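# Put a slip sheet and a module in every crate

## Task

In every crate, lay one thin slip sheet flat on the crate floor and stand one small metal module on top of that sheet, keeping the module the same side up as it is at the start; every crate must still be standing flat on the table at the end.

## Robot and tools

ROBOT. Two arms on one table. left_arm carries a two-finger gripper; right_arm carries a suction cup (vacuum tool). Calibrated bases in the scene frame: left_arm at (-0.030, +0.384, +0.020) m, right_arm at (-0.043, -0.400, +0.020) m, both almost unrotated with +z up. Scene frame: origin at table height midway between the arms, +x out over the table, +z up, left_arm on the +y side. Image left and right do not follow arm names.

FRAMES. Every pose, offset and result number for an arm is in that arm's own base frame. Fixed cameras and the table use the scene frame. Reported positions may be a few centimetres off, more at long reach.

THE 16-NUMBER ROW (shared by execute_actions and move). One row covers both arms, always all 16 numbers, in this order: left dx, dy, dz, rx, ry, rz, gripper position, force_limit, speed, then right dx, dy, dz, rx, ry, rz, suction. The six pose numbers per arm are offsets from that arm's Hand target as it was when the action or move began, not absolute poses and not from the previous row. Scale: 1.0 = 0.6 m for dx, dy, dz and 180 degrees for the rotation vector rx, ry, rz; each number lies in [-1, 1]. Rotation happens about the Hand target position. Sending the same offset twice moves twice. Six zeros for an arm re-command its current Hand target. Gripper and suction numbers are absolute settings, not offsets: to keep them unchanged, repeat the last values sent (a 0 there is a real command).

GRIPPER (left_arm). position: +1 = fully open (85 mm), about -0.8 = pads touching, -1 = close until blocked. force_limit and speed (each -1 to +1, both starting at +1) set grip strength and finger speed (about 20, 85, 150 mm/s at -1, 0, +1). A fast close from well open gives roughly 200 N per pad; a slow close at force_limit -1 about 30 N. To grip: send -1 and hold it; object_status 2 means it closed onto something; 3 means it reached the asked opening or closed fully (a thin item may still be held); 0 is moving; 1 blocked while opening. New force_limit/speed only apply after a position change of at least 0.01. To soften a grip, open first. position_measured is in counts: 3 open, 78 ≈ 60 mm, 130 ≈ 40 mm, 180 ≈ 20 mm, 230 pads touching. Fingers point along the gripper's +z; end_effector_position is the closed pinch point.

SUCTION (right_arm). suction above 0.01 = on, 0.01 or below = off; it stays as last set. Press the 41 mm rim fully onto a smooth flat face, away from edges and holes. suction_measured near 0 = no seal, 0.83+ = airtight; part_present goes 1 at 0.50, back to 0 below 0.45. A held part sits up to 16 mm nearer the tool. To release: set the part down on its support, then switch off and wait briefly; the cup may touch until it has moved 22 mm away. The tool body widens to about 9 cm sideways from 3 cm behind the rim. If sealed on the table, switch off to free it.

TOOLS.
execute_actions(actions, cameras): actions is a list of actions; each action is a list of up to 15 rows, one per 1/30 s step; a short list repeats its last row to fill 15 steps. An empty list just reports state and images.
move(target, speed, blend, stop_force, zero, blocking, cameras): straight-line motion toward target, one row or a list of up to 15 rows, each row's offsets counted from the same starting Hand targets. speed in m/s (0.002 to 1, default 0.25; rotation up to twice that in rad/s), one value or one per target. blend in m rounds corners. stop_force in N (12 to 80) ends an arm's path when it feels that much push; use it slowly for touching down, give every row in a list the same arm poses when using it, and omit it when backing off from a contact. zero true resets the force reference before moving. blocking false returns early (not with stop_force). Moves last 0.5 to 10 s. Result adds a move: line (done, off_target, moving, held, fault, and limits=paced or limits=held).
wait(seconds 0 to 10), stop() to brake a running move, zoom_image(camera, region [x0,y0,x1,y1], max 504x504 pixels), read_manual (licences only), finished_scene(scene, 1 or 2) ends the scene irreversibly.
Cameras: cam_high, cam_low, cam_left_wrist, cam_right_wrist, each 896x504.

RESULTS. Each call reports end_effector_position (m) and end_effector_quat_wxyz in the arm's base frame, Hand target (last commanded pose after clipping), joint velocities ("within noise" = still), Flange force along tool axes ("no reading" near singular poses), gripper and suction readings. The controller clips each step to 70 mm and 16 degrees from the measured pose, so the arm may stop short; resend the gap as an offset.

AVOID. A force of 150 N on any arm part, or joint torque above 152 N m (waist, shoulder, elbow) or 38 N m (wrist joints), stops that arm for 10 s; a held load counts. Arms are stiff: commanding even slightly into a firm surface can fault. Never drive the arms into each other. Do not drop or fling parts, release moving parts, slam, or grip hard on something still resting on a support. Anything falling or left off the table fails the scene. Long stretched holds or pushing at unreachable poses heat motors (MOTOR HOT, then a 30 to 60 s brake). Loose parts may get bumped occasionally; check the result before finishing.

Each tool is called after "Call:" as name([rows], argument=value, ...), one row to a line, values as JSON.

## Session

Call:
execute_actions(actions=[])

Scene clock: 0.00 s.
left_arm: end_effector_position=(+0.3868, +0.0333, +0.1653) position_measured=3 object_status=3 end_effector_quat_wxyz=(-0.007, -0.444, +0.893, +0.077) | right_arm: end_effector_position=(+0.1845, +0.1675, +0.3545) suction_measured=0.00 part_present=0 end_effector_quat_wxyz=(+0.002, +0.785, -0.619, -0.036)
Joint positions: left_arm=[0.298 -0.052 -0.29 -0.153 -1.375 0.657] | right_arm=[1.188 -0.503 -0.235 -0.074 -1.822 0.599]
Joint velocities: within noise
Flange force (N): no reading
Hand target: left_arm +0.3868, +0.0333, +0.1653; -0.007, -0.444, +0.893, +0.077 | right_arm +0.1845, +0.1675, +0.3545; +0.002, +0.785, -0.619, -0.036

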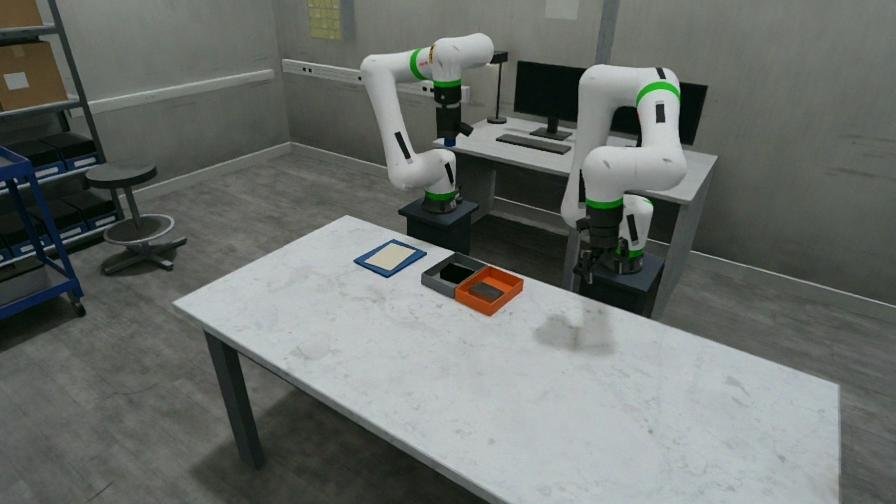

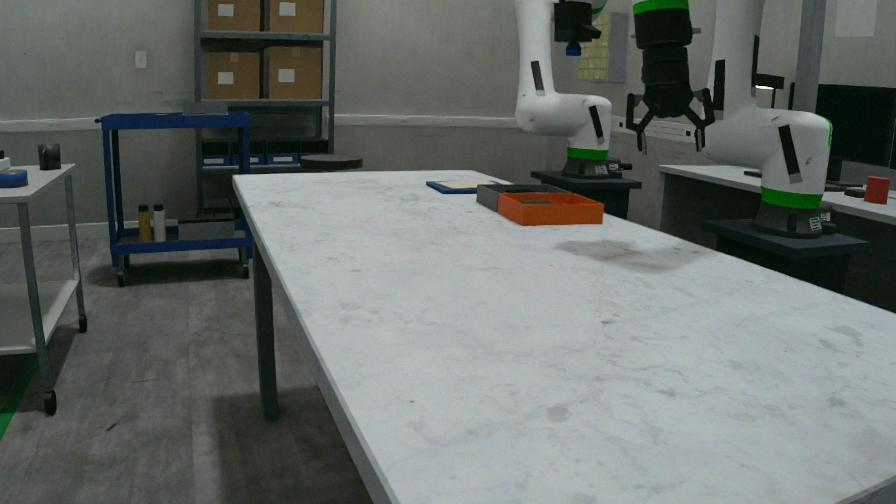

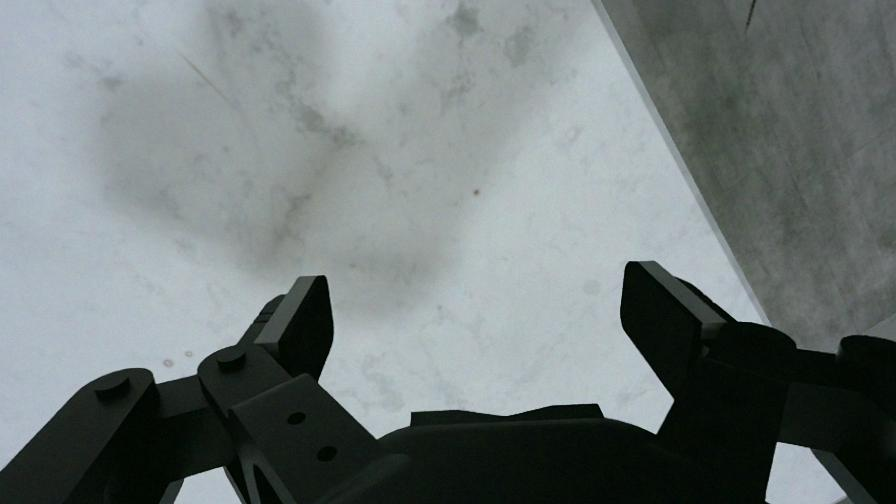

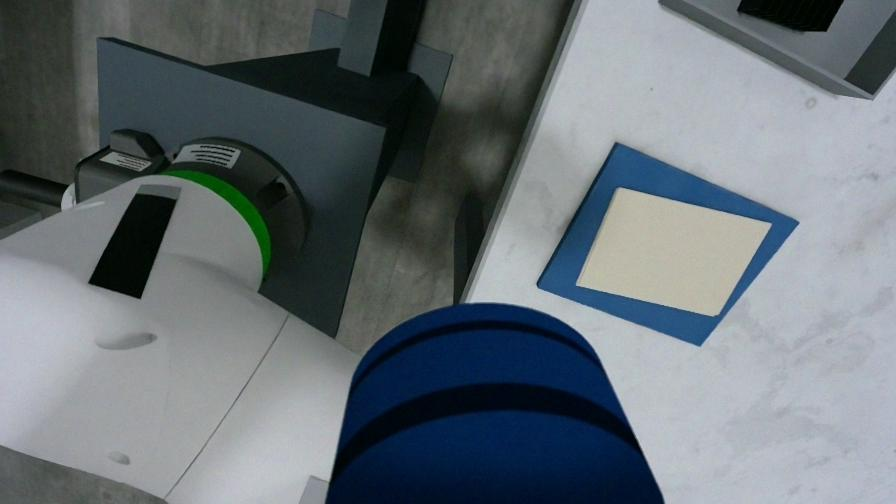

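Call:
move(target=[0.05,0.03,0.2,-0.0497,0.0414,-0.7915,1,1,1, 0.56,0.454,-0.09,-0.0264,-0.0015,-0.5746,0], cameras=["cam_high","cam_right_wrist"], speed=0.4)

Call:
zoom_image(camera="cam_high", region=[340, 220, 540, 330])

Scene clock: 4.37 s.
left_arm: end_effector_position=(+0.4168, +0.0513, +0.2853) position_measured=3 object_status=3 end_effector_quat_wxyz=(+0.000, +0.707, +0.707, +0.000) | right_arm: end_effector_position=(+0.5205, +0.4399, +0.3006) suction_measured=0.00 part_present=0 end_effector_quat_wxyz=(+0.000, +0.000, +1.000, +0.001)
Joint positions: left_arm=[0.437 -0.075 -0.067 0 -1.579 -2.008] | right_arm=[0.893 0.646 0.841 -0.001 -1.765 -0.893]
Joint velocities: within noise
Flange force (N): left_arm=[3.8 -4.6 3.9] | right_arm=[6.3 -4.0 -0.5]
Hand target: left_arm +0.4168, +0.0513, +0.2853; +0.000, +0.707, +0.707, +0.000 | right_arm +0.5205, +0.4399, +0.3005; +0.000, +0.000, +1.000, +0.001
Off the commanded pose: left_arm 0.000 m, 0 deg | right_arm 0.000 m, 0 deg.
move: done
Images, in order (width x height): cam_high 896x504, cam_right_wrist 896x504.

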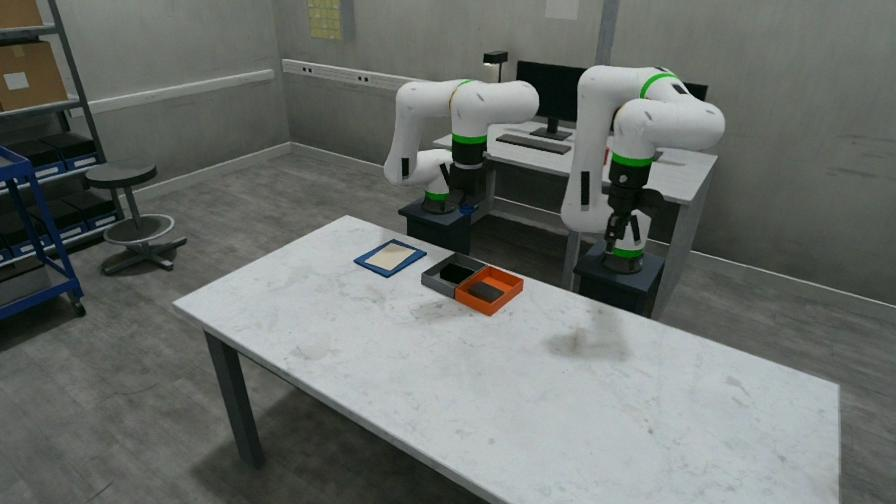

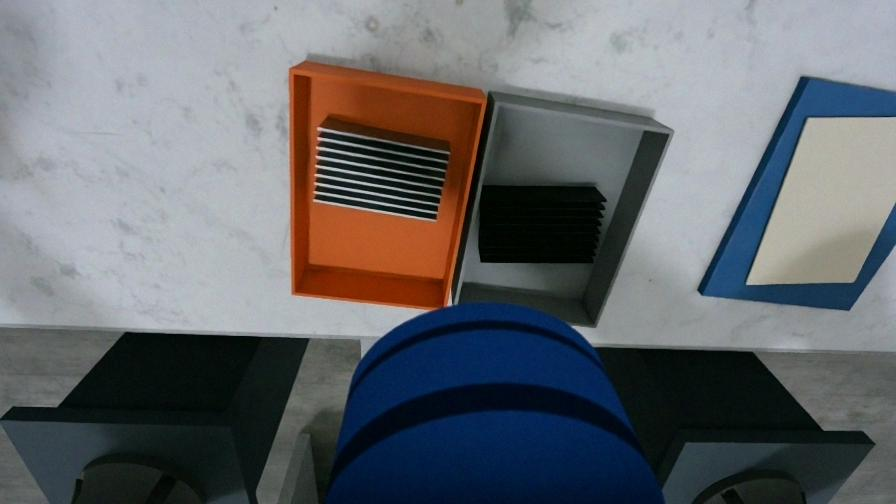

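Scaled by 2.520 from the camera's 896x504 image, which has a finer 1280x720 frame.

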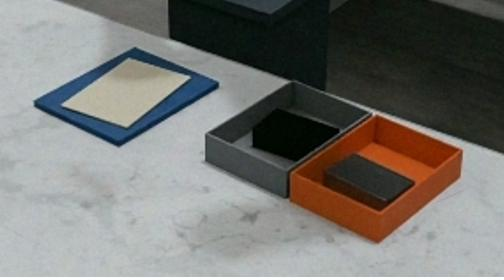

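Call:
move(target=[0,0,0,0,0,0,1,1,1, 0,0.1235,-0.087,0,0,0,0], cameras=["cam_right_wrist"])

Call:
zoom_image(camera="cam_right_wrist", region=[280, 40, 680, 360])

Call:
move(target=[0,0,0,0,0,0,1,1,1, 0,-0.2467,0,0,0,0,0], cameras=["cam_right_wrist"])

Call:
zoom_image(camera="cam_right_wrist", region=[280, 40, 680, 360])

Call:
move(target=[0,0,0,0,0,0,1,1,1, -0.0098,-0.4333,0,0,0,0,0], cameras=["cam_right_wrist"])

Call:
zoom_image(camera="cam_right_wrist", region=[280, 40, 680, 360])

Scene clock: 5.80 s.
left_arm: end_effector_position=(+0.4168, +0.0513, +0.2853) position_measured=3 object_status=3 end_effector_quat_wxyz=(+0.000, +0.707, +0.707, +0.000) | right_arm: end_effector_position=(+0.5205, +0.5140, +0.2484) suction_measured=0.00 part_present=0 end_effector_quat_wxyz=(+0.000, +0.000, +1.000, +0.000)
Joint positions: left_arm=[0.437 -0.075 -0.067 0 -1.579 -2.008] | right_arm=[0.958 0.807 0.982 0 -1.745 -0.958]
Joint velocities: within noise
Flange force (N): left_arm=[4.2 -4.3 4.1] | right_arm=no reading
Hand target: left_arm +0.4168, +0.0513, +0.2853; +0.000, +0.707, +0.707, +0.000 | right_arm +0.5205, +0.5140, +0.2483; +0.000, +0.000, +1.000, +0.001
Off the commanded pose: left_arm 0.000 m, 0 deg | right_arm 0.000 m, 0 deg.
move: done
Images, in order (width x height): cam_right_wrist 896x504.

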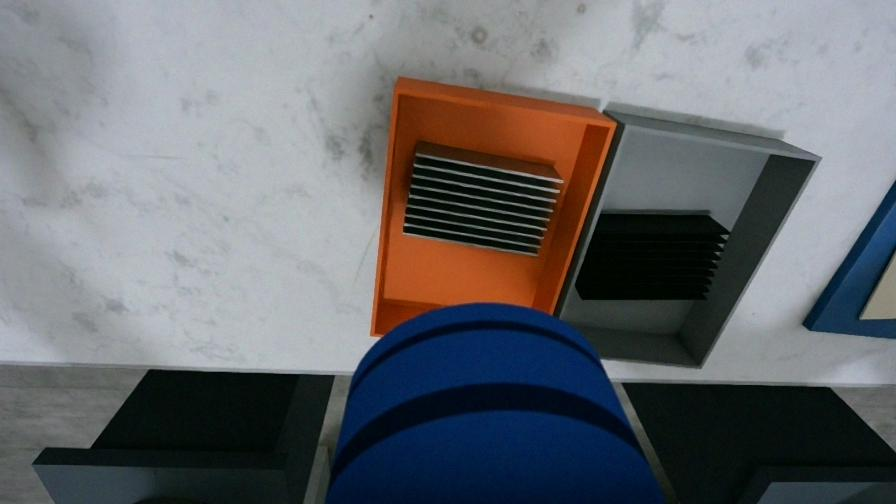

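Scaled by 1.260 from the camera's 896x504 image, which has a finer 1280x720 frame.

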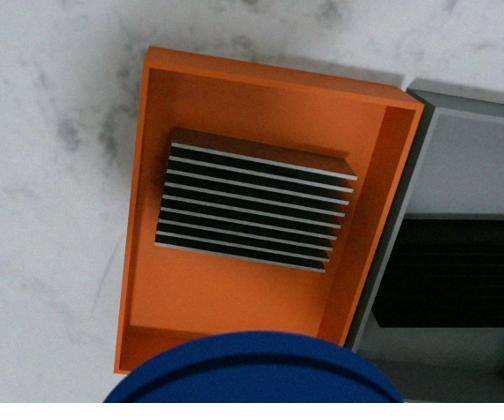

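Scene clock: 6.83 s.
left_arm: end_effector_position=(+0.4168, +0.0513, +0.2853) position_measured=3 object_status=3 end_effector_quat_wxyz=(+0.000, +0.707, +0.707, +0.000) | right_arm: end_effector_position=(+0.5205, +0.3660, +0.2483) suction_measured=0.00 part_present=0 end_effector_quat_wxyz=(+0.000, +0.000, +1.000, +0.001)
Joint positions: left_arm=[0.437 -0.075 -0.067 0 -1.579 -2.008] | right_arm=[0.818 0.489 0.481 -0.001 -1.562 -0.818]
Joint velocities: within noise
Flange force (N): left_arm=[3.8 -4.2 4.0] | right_arm=[6.4 -3.3 -1.7]
Hand target: left_arm +0.4168, +0.0513, +0.2853; +0.000, +0.707, +0.707, +0.000 | right_arm +0.5205, +0.3659, +0.2483; +0.000, +0.000, +1.000, +0.001
Off the commanded pose: left_arm 0.000 m, 0 deg | right_arm 0.000 m, 0 deg.
move: done
Images, in order (width x height): cam_right_wrist 896x504.

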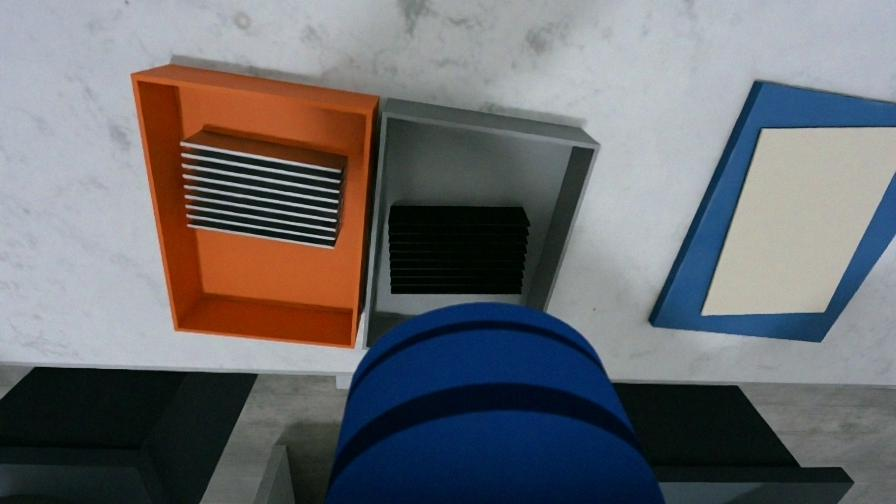

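Scaled by 1.260 from the camera's 896x504 image, which has a finer 1280x720 frame.

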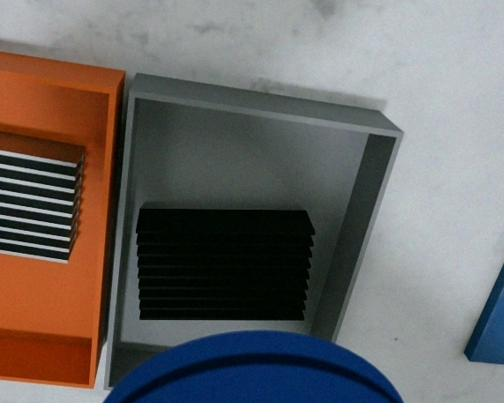

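Scene clock: 8.27 s.
left_arm: end_effector_position=(+0.4168, +0.0513, +0.2853) position_measured=3 object_status=3 end_effector_quat_wxyz=(+0.000, +0.707, +0.707, +0.000) | right_arm: end_effector_position=(+0.5146, +0.1060, +0.2483) suction_measured=0.00 part_present=0 end_effector_quat_wxyz=(+0.000, +0.000, +1.000, +0.001)
Joint positions: left_arm=[0.437 -0.075 -0.067 0 -1.579 -2.008] | right_arm=[0.453 0.199 0.098 -0.001 -1.469 -0.453]
Joint velocities: within noise
Flange force (N): left_arm=[3.7 -4.8 3.8] | right_arm=[3.4 0.0 -2.4]
Hand target: left_arm +0.4168, +0.0513, +0.2853; +0.000, +0.707, +0.707, +0.000 | right_arm +0.5146, +0.1060, +0.2483; +0.000, +0.000, +1.000, +0.001
Off the commanded pose: left_arm 0.000 m, 0 deg | right_arm 0.000 m, 0 deg.
move: done
Images, in order (width x height): cam_right_wrist 896x504.

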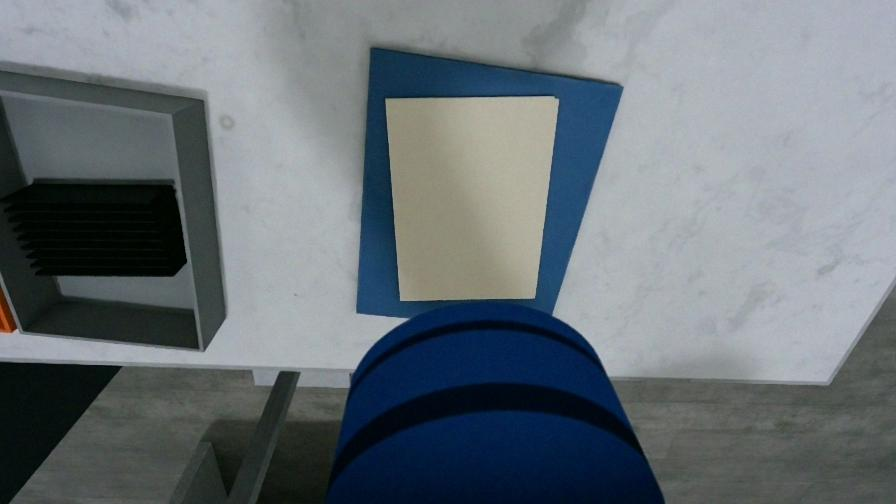

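Scaled by 1.260 from the camera's 896x504 image, which has a finer 1280x720 frame.

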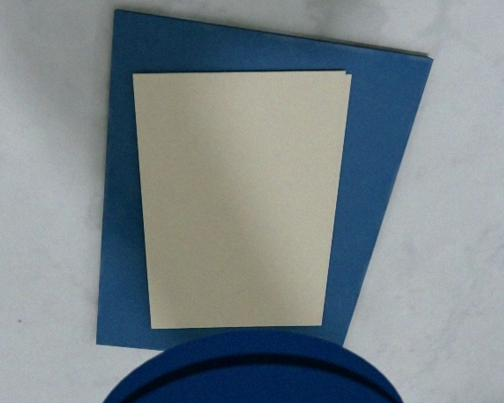

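Call:
move(target=[0.01,-0.535,-0.06,0,0,-0.0556,1,1,1, 0,0,0,0,0,0,0], cameras=["cam_left_wrist"], speed=0.3)

Call:
zoom_image(camera="cam_left_wrist", region=[200, 60, 640, 370])

Scene clock: 11.50 s.
left_arm: end_effector_position=(+0.4229, -0.2696, +0.2493) position_measured=3 object_status=3 end_effector_quat_wxyz=(+0.000, +0.766, +0.643, +0.000) | right_arm: end_effector_position=(+0.5146, +0.1060, +0.2483) suction_measured=0.00 part_present=0 end_effector_quat_wxyz=(+0.000, +0.000, +1.000, +0.001)
Joint positions: left_arm=[-0.306 0.135 0.066 0 -1.501 -1.44] | right_arm=[0.453 0.199 0.098 -0.001 -1.469 -0.452]
Joint velocities: within noise
Flange force (N): left_arm=[4.6 -2.8 3.7] | right_arm=[3.8 0.3 -2.2]
Hand target: left_arm +0.4228, -0.2697, +0.2493; +0.000, +0.766, +0.643, +0.000 | right_arm +0.5146, +0.1060, +0.2483; +0.000, +0.000, +1.000, +0.001
Off the commanded pose: left_arm 0.000 m, 0 deg | right_arm 0.000 m, 0 deg.
move: done
Images, in order (width x height): cam_left_wrist 896x504.

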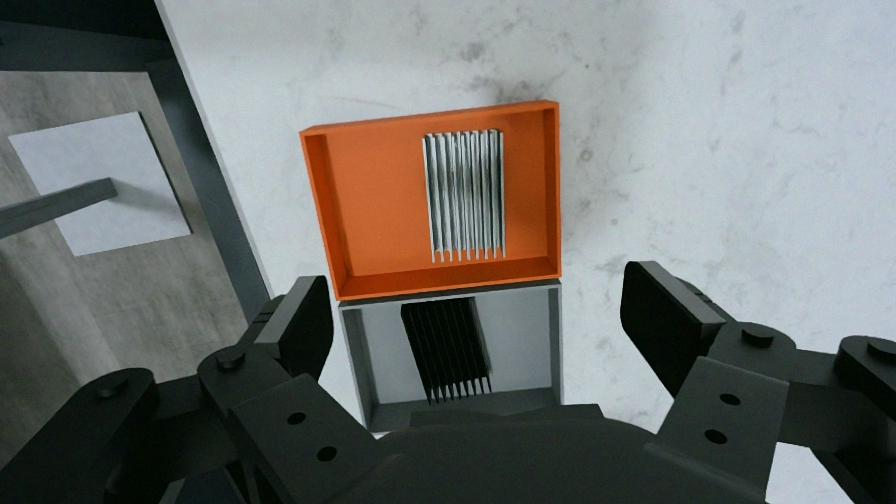

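Scaled by 1.145 from the camera's 896x504 image, which has a finer 1280x720 frame.

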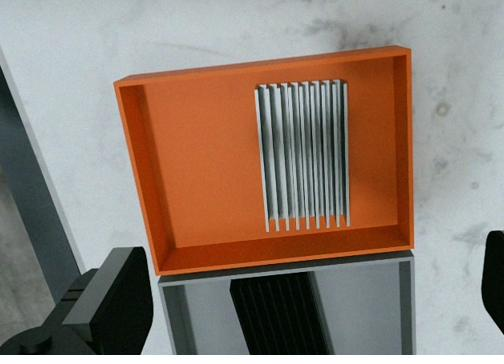

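Call:
move(target=[0.0032,-0.0372,-0.3155,0,0,0.0122,1,1,1, 0,0,0,0,0,0,0], cameras=["cam_left_wrist"], speed=0.2)

Scene clock: 13.53 s.
left_arm: end_effector_position=(+0.4247, -0.2919, +0.0600) position_measured=3 object_status=3 end_effector_quat_wxyz=(+0.000, +0.754, +0.657, +0.000) | right_arm: end_effector_position=(+0.5146, +0.1060, +0.2483) suction_measured=0.00 part_present=0 end_effector_quat_wxyz=(+0.000, +0.000, +1.000, +0.001)
Joint positions: left_arm=[-0.348 0.298 -0.198 -0.001 -1.074 -1.359] | right_arm=[0.453 0.199 0.098 -0.001 -1.469 -0.452]
Joint velocities: within noise
Flange force (N): left_arm=[4.3 0.2 3.7] | right_arm=[3.1 0.2 -2.2]
Hand target: left_arm +0.4248, -0.2920, +0.0600; +0.000, +0.754, +0.657, +0.000 | right_arm +0.5146, +0.1060, +0.2483; +0.000, +0.000, +1.000, +0.001
Off the commanded pose: left_arm 0.000 m, 0 deg | right_arm 0.000 m, 0 deg.
move: done
Images, in order (width x height): cam_left_wrist 896x504.

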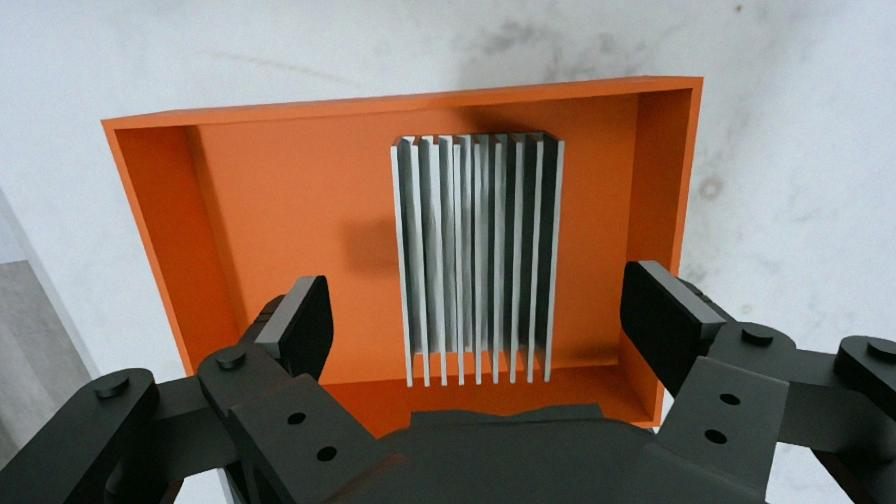

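Call:
move(target=[0.0008,-0.006,0,0,0,0.003,0.8,-0.7,-0.5, 0,0,0,0,0,0,0], cameras=[])

Call:
move(target=[0,0,-0.0885,0,0,0,0.8,-0.7,-0.5, 0,0,0,0,0,0,0], cameras=["cam_left_wrist"], speed=0.08, stop_force=20)

Call:
move(target=[0,0,0,0,0,0,-1,-0.7,-0.8, 0,0,0,0,0,0,0], cameras=["cam_left_wrist"])

Scene clock: 15.30 s.
left_arm: end_effector_position=(+0.4252, -0.2956, +0.0600) position_measured=28 object_status=3 end_effector_quat_wxyz=(+0.000, +0.751, +0.661, +0.000) | right_arm: end_effector_position=(+0.5146, +0.1060, +0.2483) suction_measured=0.00 part_present=0 end_effector_quat_wxyz=(+0.000, +0.000, +1.000, +0.001)
Joint positions: left_arm=[-0.354 0.303 -0.19 0 -1.076 -1.344] | right_arm=[0.453 0.199 0.098 -0.001 -1.469 -0.452]
Joint velocities: within noise
Flange force (N): left_arm=[4.5 -1.0 3.1] | right_arm=[4.0 0.2 -2.1]
Hand target: left_arm +0.4252, -0.2956, +0.0600; +0.000, +0.751, +0.661, +0.000 | right_arm +0.5146, +0.1060, +0.2483; +0.000, +0.000, +1.000, +0.001
Off the commanded pose: left_arm 0.000 m, 0 deg | right_arm 0.000 m, 0 deg.
move: done
No camera images: "cameras" was empty.

Scene clock: 16.60 s.
left_arm: end_effector_position=(+0.4252, -0.2956, +0.0069) position_measured=28 object_status=3 end_effector_quat_wxyz=(+0.000, +0.751, +0.661, +0.000) | right_arm: end_effector_position=(+0.5146, +0.1060, +0.2483) suction_measured=0.00 part_present=0 end_effector_quat_wxyz=(+0.000, +0.000, +1.000, +0.001)
Joint positions: left_arm=[-0.354 0.373 -0.24 -0.001 -0.957 -1.344] | right_arm=[0.453 0.199 0.098 -0.001 -1.469 -0.452]
Joint velocities: within noise
Flange force (N): left_arm=[4.4 -1.0 3.4] | right_arm=[3.3 0.2 -2.1]
Hand target: left_arm +0.4252, -0.2956, +0.0069; +0.000, +0.751, +0.661, +0.000 | right_arm +0.5146, +0.1060, +0.2483; +0.000, +0.000, +1.000, +0.001
Off the commanded pose: left_arm 0.000 m, 0 deg | right_arm 0.000 m, 0 deg.
move: done
Images, in order (width x height): cam_left_wrist 896x504.

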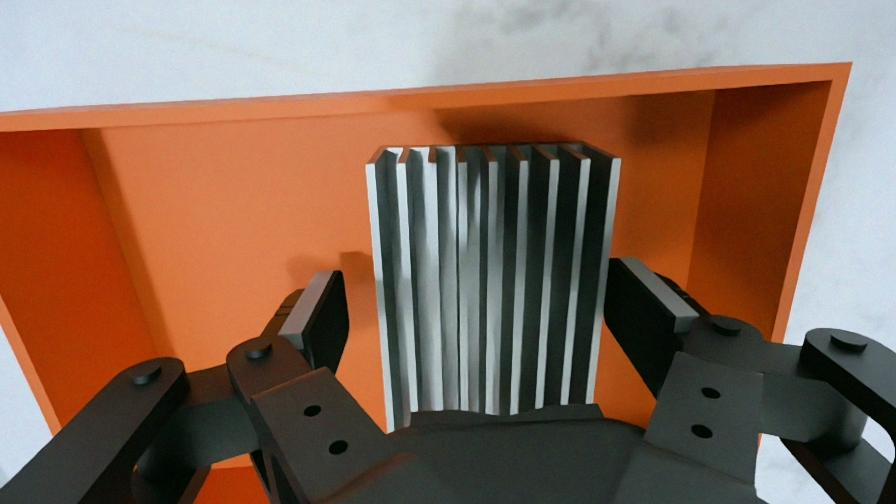

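Scene clock: 17.43 s.
left_arm: end_effector_position=(+0.4252, -0.2956, +0.0069) position_measured=79 object_status=0 end_effector_quat_wxyz=(+0.000, +0.751, +0.661, +0.000) | right_arm: end_effector_position=(+0.5146, +0.1060, +0.2483) suction_measured=0.00 part_present=0 end_effector_quat_wxyz=(+0.000, +0.000, +1.000, +0.001)
Joint positions: left_arm=[-0.354 0.373 -0.24 0 -0.957 -1.344] | right_arm=[0.453 0.199 0.098 -0.001 -1.469 -0.452]
Joint velocities: within noise
Flange force (N): left_arm=[5.6 -0.9 -10.5] | right_arm=[3.9 0.5 -2.2]
Hand target: left_arm +0.4252, -0.2956, +0.0069; +0.000, +0.751, +0.661, +0.000 | right_arm +0.5146, +0.1060, +0.2483; +0.000, +0.000, +1.000, +0.001
Off the commanded pose: left_arm 0.000 m, 0 deg | right_arm 0.000 m, 0 deg.
move: done
Images, in order (width x height): cam_left_wrist 896x504.

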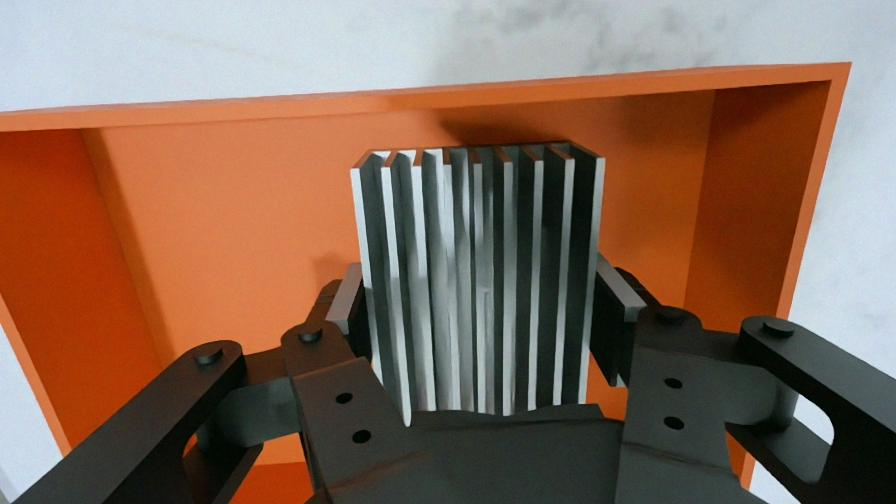

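Call:
move([
  [0,0,0.2,0,0,0,-1,-0.7,-0.8, -0.1533,-0.0272,-0.25,0,0,0,0],
  [0,0.45,0.27,0,0,0,-1,-0.7,-0.8, -0.1533,-0.0272,-0.4005,0,0,0,0],
], cameras=["cam_right_wrist","cam_high"], blend=0.05)

Call:
move(target=[0,0,0,0,0,0,-1,-0.7,-0.8, 0,0,-0.06,0,0,0,1], cameras=["cam_right_wrist"], speed=0.02, stop_force=12)

Scene clock: 20.07 s.
left_arm: end_effector_position=(+0.4252, -0.0256, +0.1689) position_measured=79 object_status=2 end_effector_quat_wxyz=(+0.000, +0.751, +0.661, +0.000) | right_arm: end_effector_position=(+0.4226, +0.0897, +0.0080) suction_measured=0.00 part_present=0 end_effector_quat_wxyz=(+0.000, +0.000, +1.000, +0.001)
Joint positions: left_arm=[0.25 -0.023 -0.29 0 -1.302 -1.948] | right_arm=[0.514 0.216 -0.501 -0.001 -0.854 -0.513]
Joint velocities: within noise
Flange force (N): left_arm=[4.2 -3.4 5.4] | right_arm=[3.2 0.6 -4.3]
Hand target: left_arm +0.4252, -0.0256, +0.1689; +0.000, +0.751, +0.661, +0.000 | right_arm +0.4226, +0.0896, +0.0080; +0.000, +0.000, +1.000, +0.001
Off the commanded pose: left_arm 0.000 m, 0 deg | right_arm 0.000 m, 0 deg.
move: done
Images, in order (width x height): cam_high 896x504, cam_right_wrist 896x504.

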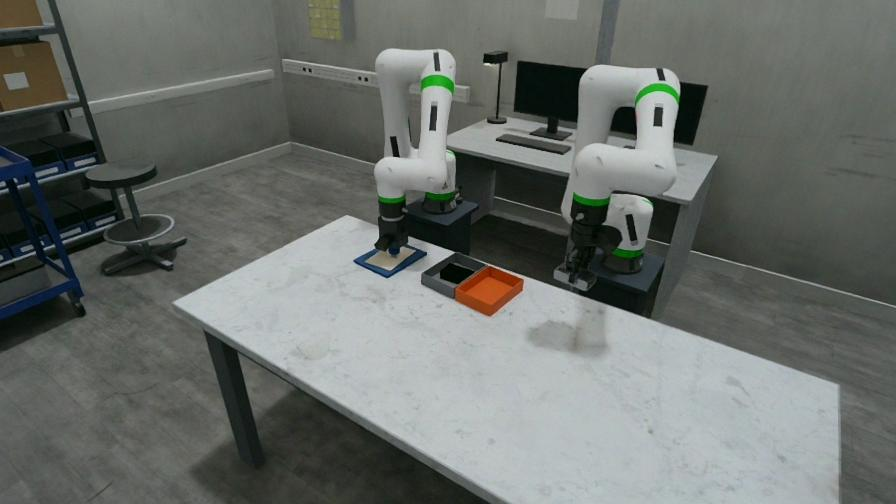

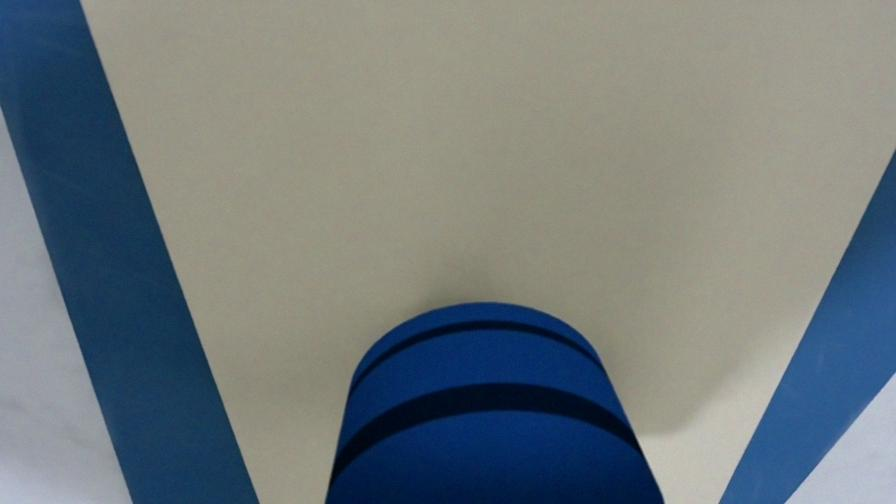

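Scene clock: 22.20 s.
left_arm: end_effector_position=(+0.4252, -0.0256, +0.1689) position_measured=79 object_status=2 end_effector_quat_wxyz=(+0.000, +0.751, +0.661, +0.000) | right_arm: end_effector_position=(+0.4227, +0.0897, -0.0229) suction_measured=0.94 part_present=1 end_effector_quat_wxyz=(+0.000, +0.000, +1.000, +0.001)
Joint positions: left_arm=[0.25 -0.023 -0.29 0 -1.302 -1.948] | right_arm=[0.514 0.275 -0.521 -0.001 -0.774 -0.513]
Joint velocities: within noise
Flange force (N): left_arm=[3.9 -4.2 5.4] | right_arm=[7.7 -1.0 -40.3]
Hand target: left_arm +0.4252, -0.0256, +0.1689; +0.000, +0.751, +0.661, +0.000 | right_arm +0.4227, +0.0897, -0.0229; +0.000, +0.000, +1.000, +0.001 (not the last commanded pose)
Off the commanded pose: left_arm 0.000 m, 0 deg | right_arm 0.005 m, 0 deg.
move: contact (right_arm)
Images, in order (width x height): cam_right_wrist 896x504.

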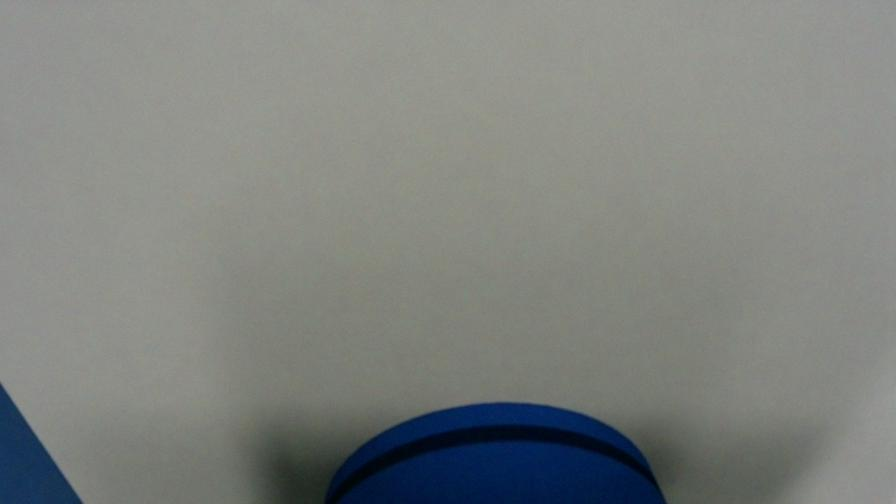

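Call:
move([
  [0,0,0,0,0,0,-1,-0.7,-0.8, 0,0,0.16,0,0,0,1],
  [0,0,0,0,0,0,-1,-0.7,-0.8, -0.0133,0.6692,0.18,0,0,-0.0472,1],
  [0,0,0,0,0,0,-1,-0.7,-0.8, -0.0133,0.6692,0.072,0,0,-0.0472,1],
], cameras=["cam_low","cam_high"], speed=0.25, blend=0.02)

Call:
zoom_image(camera="cam_high", region=[450, 260, 530, 320])

Call:
zoom_image(camera="cam_low", region=[490, 170, 610, 240])

Scene clock: 25.17 s.
left_arm: end_effector_position=(+0.4252, -0.0256, +0.1689) position_measured=79 object_status=2 end_effector_quat_wxyz=(+0.000, +0.751, +0.661, +0.000) | right_arm: end_effector_position=(+0.4147, +0.4912, +0.0203) suction_measured=0.94 part_present=1 end_effector_quat_wxyz=(+0.000, +0.074, +0.997, +0.001)
Joint positions: left_arm=[0.25 -0.023 -0.29 0 -1.302 -1.948] | right_arm=[1.073 0.646 0.171 0 -1.094 -1.221]
Joint velocities: within noise
Flange force (N): left_arm=[4.0 -3.7 5.3] | right_arm=[2.9 -2.2 -3.6]
Hand target: left_arm +0.4252, -0.0256, +0.1689; +0.000, +0.751, +0.661, +0.000 | right_arm +0.4147, +0.4912, +0.0203; +0.000, +0.074, +0.997, +0.001
Off the commanded pose: left_arm 0.000 m, 0 deg | right_arm 0.000 m, 0 deg.
move: done
Images, in order (width x height): cam_high 896x504, cam_low 896x504.

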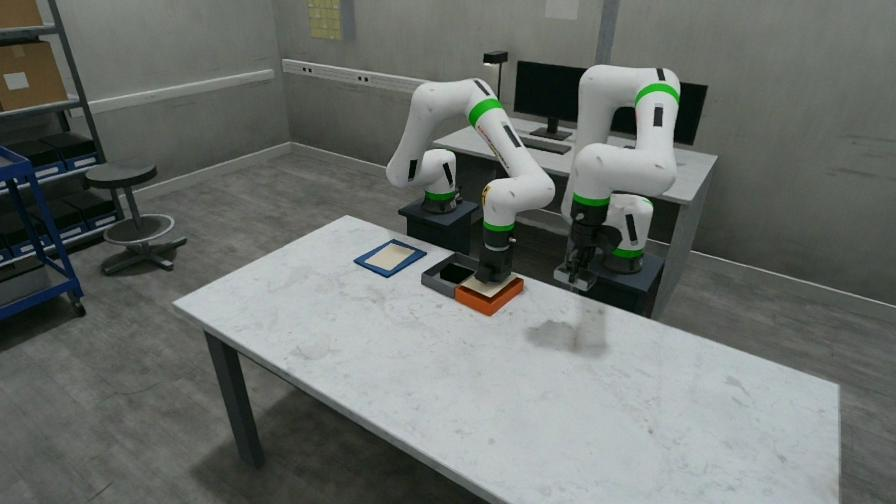

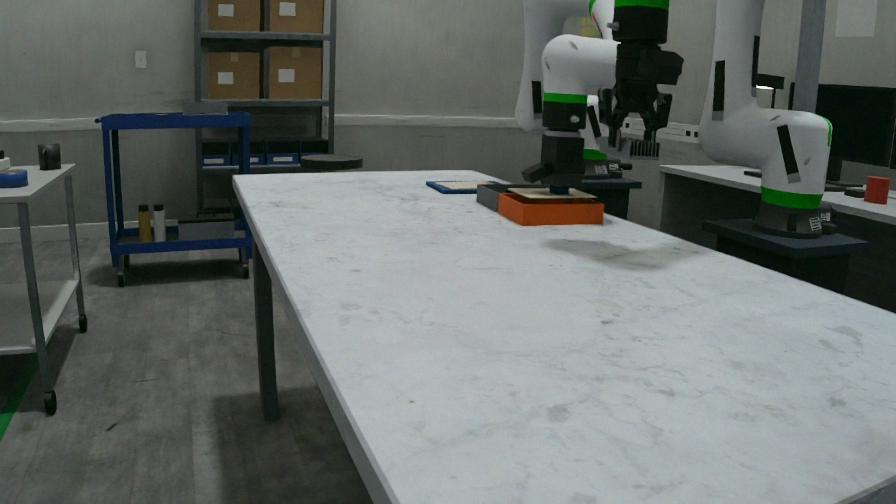

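Scaled by 6.300 from the camera's 896x504 image, which has a finer 1280x720 frame.

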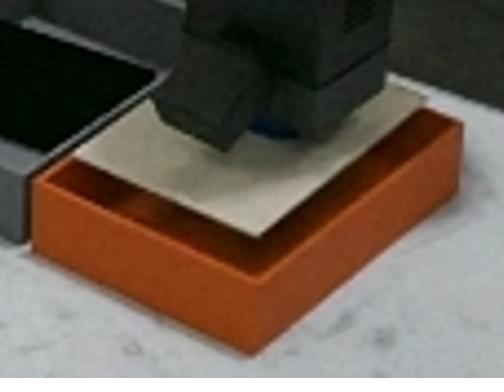

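Scaled by 4.200 from the camera's 896x504 image, which has a finer 1280x720 frame.

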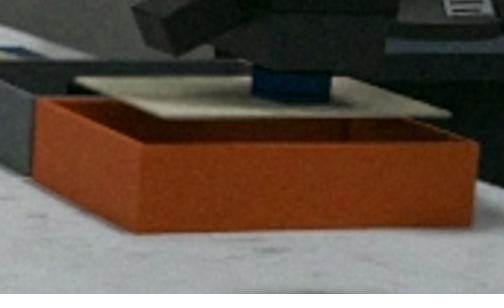

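Call:
zoom_image(camera="cam_low", region=[495, 175, 555, 225])

Call:
zoom_image(camera="cam_low", region=[555, 175, 615, 225])

Scaled by 8.400 from the camera's 896x504 image, which has a finer 1280x720 frame.

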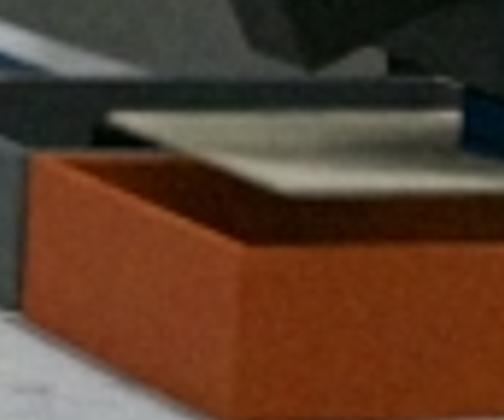

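Scaled by 8.400 from the camera's 896x504 image, which has a finer 1280x720 frame.

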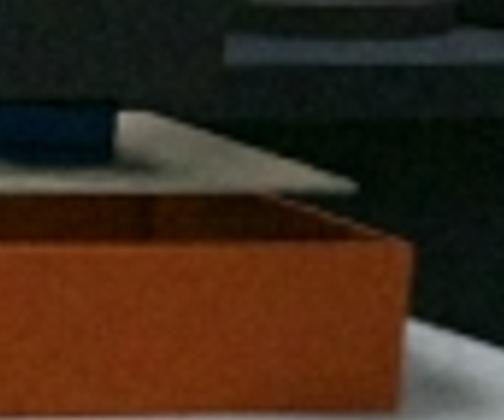

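Call:
move(target=[0,0,0,0,0,0,-1,-0.7,-0.8, 0.009,0.002,-0.034,0,0,0,1], cameras=["cam_high","cam_low"], speed=0.06, stop_force=12)

Call:
zoom_image(camera="cam_high", region=[450, 260, 530, 320])

Call:
zoom_image(camera="cam_low", region=[490, 170, 610, 240])

Scene clock: 27.83 s.
left_arm: end_effector_position=(+0.4252, -0.0256, +0.1689) position_measured=79 object_status=2 end_effector_quat_wxyz=(+0.000, +0.751, +0.661, +0.000) | right_arm: end_effector_position=(+0.4201, +0.4924, -0.0001) suction_measured=0.94 part_present=1 end_effector_quat_wxyz=(+0.000, +0.074, +0.997, +0.001)
Joint positions: left_arm=[0.25 -0.023 -0.29 0 -1.302 -1.948] | right_arm=[1.067 0.68 0.173 0 -1.062 -1.215]
Joint velocities: within noise
Flange force (N): left_arm=[4.1 -4.5 5.0] | right_arm=[3.1 -3.1 -4.1]
Hand target: left_arm +0.4252, -0.0256, +0.1689; +0.000, +0.751, +0.661, +0.000 | right_arm +0.4201, +0.4924, -0.0001; +0.000, +0.074, +0.997, +0.001
Off the commanded pose: left_arm 0.000 m, 0 deg | right_arm 0.000 m, 0 deg.
move: done
Images, in order (width x height): cam_high 896x504, cam_low 896x504.

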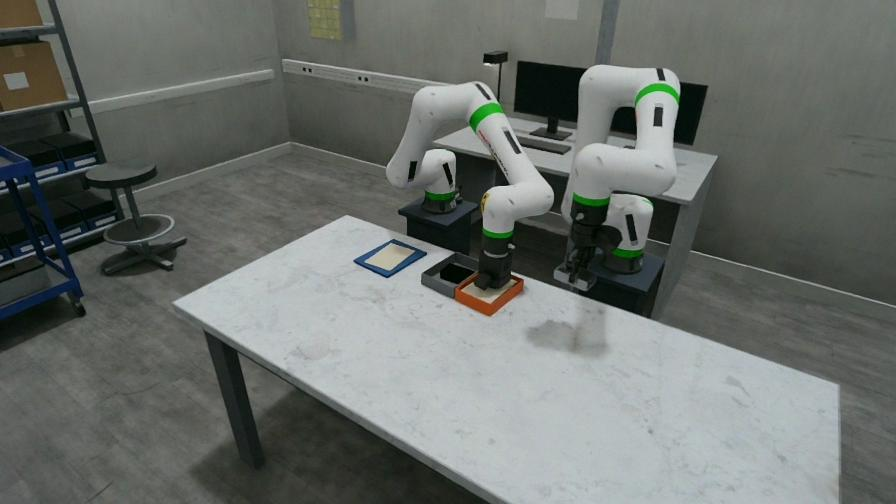

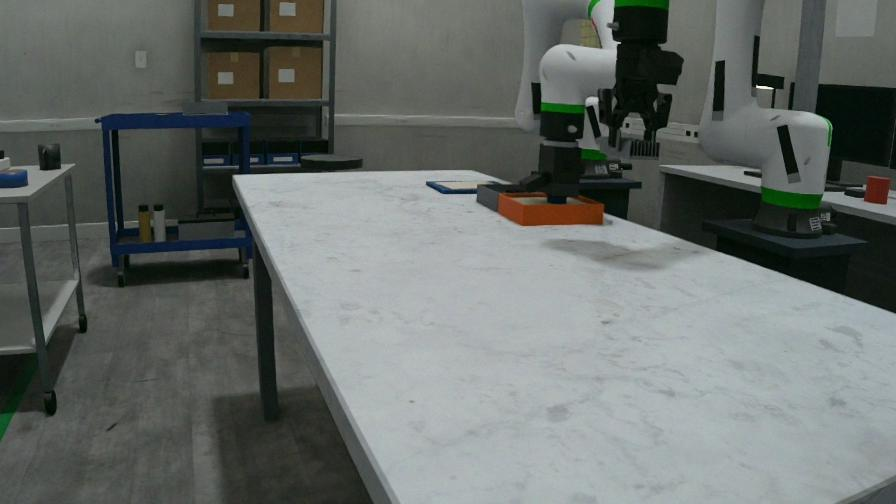

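Scaled by 6.300 from the camera's 896x504 image, which has a finer 1280x720 frame.

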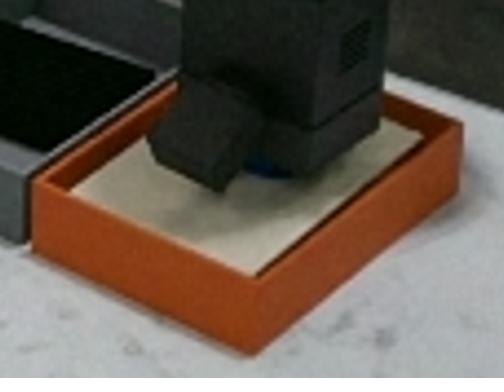

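Scaled by 4.200 from the camera's 896x504 image, which has a finer 1280x720 frame.

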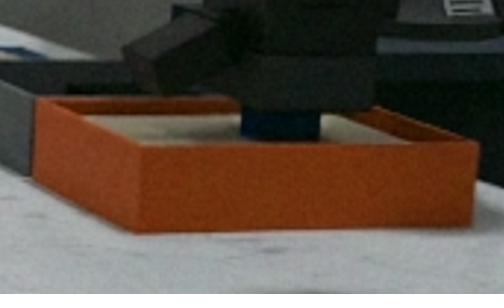

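Call:
move(target=[0,0,0,0,0,0,-1,-0.7,-0.8, 0,0,-0.06,0,0,0,1], cameras=[], speed=0.02, stop_force=12)

Call:
move(target=[0,0,0,0,0,0,-1,-0.7,-0.8, 0,0,0.002,0,0,0,0], cameras=[])

Call:
wait(seconds=0.3, cameras=[])

Call:
move([
  [0,0,0,0,0,0,-1,-0.7,-0.8, 0,0,0.18,0,0,0,0],
  [0,0,0,0,0,0,-1,-0.7,-0.8, 0.17,0,0.46,0,0,0.0472,0],
], cameras=["cam_right_wrist"], blend=0.03)

Scene clock: 30.40 s.
left_arm: end_effector_position=(+0.4252, -0.0256, +0.1689) position_measured=79 object_status=2 end_effector_quat_wxyz=(+0.000, +0.751, +0.661, +0.000) | right_arm: end_effector_position=(+0.4202, +0.4925, -0.0315) suction_measured=0.94 part_present=1 end_effector_quat_wxyz=(+0.000, +0.074, +0.997, +0.001)
Joint positions: left_arm=[0.25 -0.023 -0.29 0 -1.302 -1.948] | right_arm=[1.067 0.72 0.156 0 -1.006 -1.215]
Joint velocities: within noise
Flange force (N): left_arm=[4.1 -3.9 5.3] | right_arm=[5.0 -5.3 -32.2]
Hand target: left_arm +0.4252, -0.0256, +0.1689; +0.000, +0.751, +0.661, +0.000 | right_arm +0.4202, +0.4925, -0.0315; +0.000, +0.074, +0.997, +0.001 (not the last commanded pose)
Off the commanded pose: left_arm 0.000 m, 0 deg | right_arm 0.005 m, 0 deg.
move: contact (right_arm)
No camera images: "cameras" was empty.

Scene clock: 31.10 s.
left_arm: end_effector_position=(+0.4252, -0.0256, +0.1689) position_measured=79 object_status=2 end_effector_quat_wxyz=(+0.000, +0.751, +0.661, +0.000) | right_arm: end_effector_position=(+0.4202, +0.4925, -0.0303) suction_measured=0.00 part_present=0 end_effector_quat_wxyz=(+0.000, +0.074, +0.997, +0.001)
Joint positions: left_arm=[0.25 -0.023 -0.29 0 -1.302 -1.948] | right_arm=[1.067 0.718 0.157 0 -1.008 -1.215]
Joint velocities: within noise
Flange force (N): left_arm=[4.1 -4.1 5.8] | right_arm=[3.8 -2.9 -27.1]
Hand target: left_arm +0.4252, -0.0256, +0.1689; +0.000, +0.751, +0.661, +0.000 | right_arm +0.4202, +0.4925, -0.0303; +0.000, +0.074, +0.997, +0.001
Off the commanded pose: left_arm 0.000 m, 0 deg | right_arm 0.000 m, 0 deg.
move: done
No camera images: "cameras" was empty.

Scene clock: 31.40 s.
left_arm: end_effector_position=(+0.4252, -0.0256, +0.1689) position_measured=79 object_status=2 end_effector_quat_wxyz=(+0.000, +0.751, +0.661, +0.000) | right_arm: end_effector_position=(+0.4202, +0.4925, -0.0303) suction_measured=0.00 part_present=0 end_effector_quat_wxyz=(+0.000, +0.074, +0.997, +0.001)
Joint positions: left_arm=[0.25 -0.023 -0.29 0 -1.302 -1.948] | right_arm=[1.067 0.718 0.157 0 -1.008 -1.215]
Joint velocities: within noise
Flange force (N): left_arm=[3.9 -4.0 5.3] | right_arm=[3.6 -3.1 -27.0]
Hand target: left_arm +0.4252, -0.0256, +0.1689; +0.000, +0.751, +0.661, +0.000 | right_arm +0.4202, +0.4925, -0.0303; +0.000, +0.074, +0.997, +0.001
Off the commanded pose: left_arm 0.000 m, 0 deg | right_arm 0.000 m, 0 deg.
wait: 0.30 s; at rest by 0.17 s
No camera images: "cameras" was empty.

Scene clock: 33.17 s.
left_arm: end_effector_position=(+0.4252, -0.0256, +0.1689) position_measured=79 object_status=2 end_effector_quat_wxyz=(+0.000, +0.751, +0.661, +0.000) | right_arm: end_effector_position=(+0.5221, +0.4925, +0.2457) suction_measured=0.00 part_present=0 end_effector_quat_wxyz=(+0.000, +0.000, +1.000, +0.001)
Joint positions: left_arm=[0.25 -0.023 -0.29 0 -1.302 -1.948] | right_arm=[0.938 0.749 0.878 -0.001 -1.699 -0.938]
Joint velocities: within noise
Flange force (N): left_arm=[4.1 -4.2 5.6] | right_arm=[6.4 -5.2 -0.8]
Hand target: left_arm +0.4252, -0.0256, +0.1689; +0.000, +0.751, +0.661, +0.000 | right_arm +0.5222, +0.4925, +0.2457; +0.000, +0.000, +1.000, +0.001
Off the commanded pose: left_arm 0.000 m, 0 deg | right_arm 0.000 m, 0 deg.
move: done
Images, in order (width x height): cam_right_wrist 896x504.

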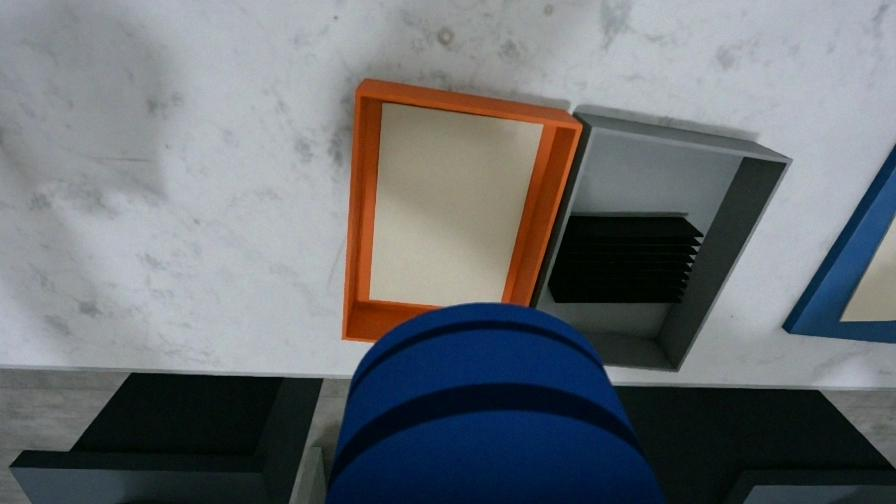

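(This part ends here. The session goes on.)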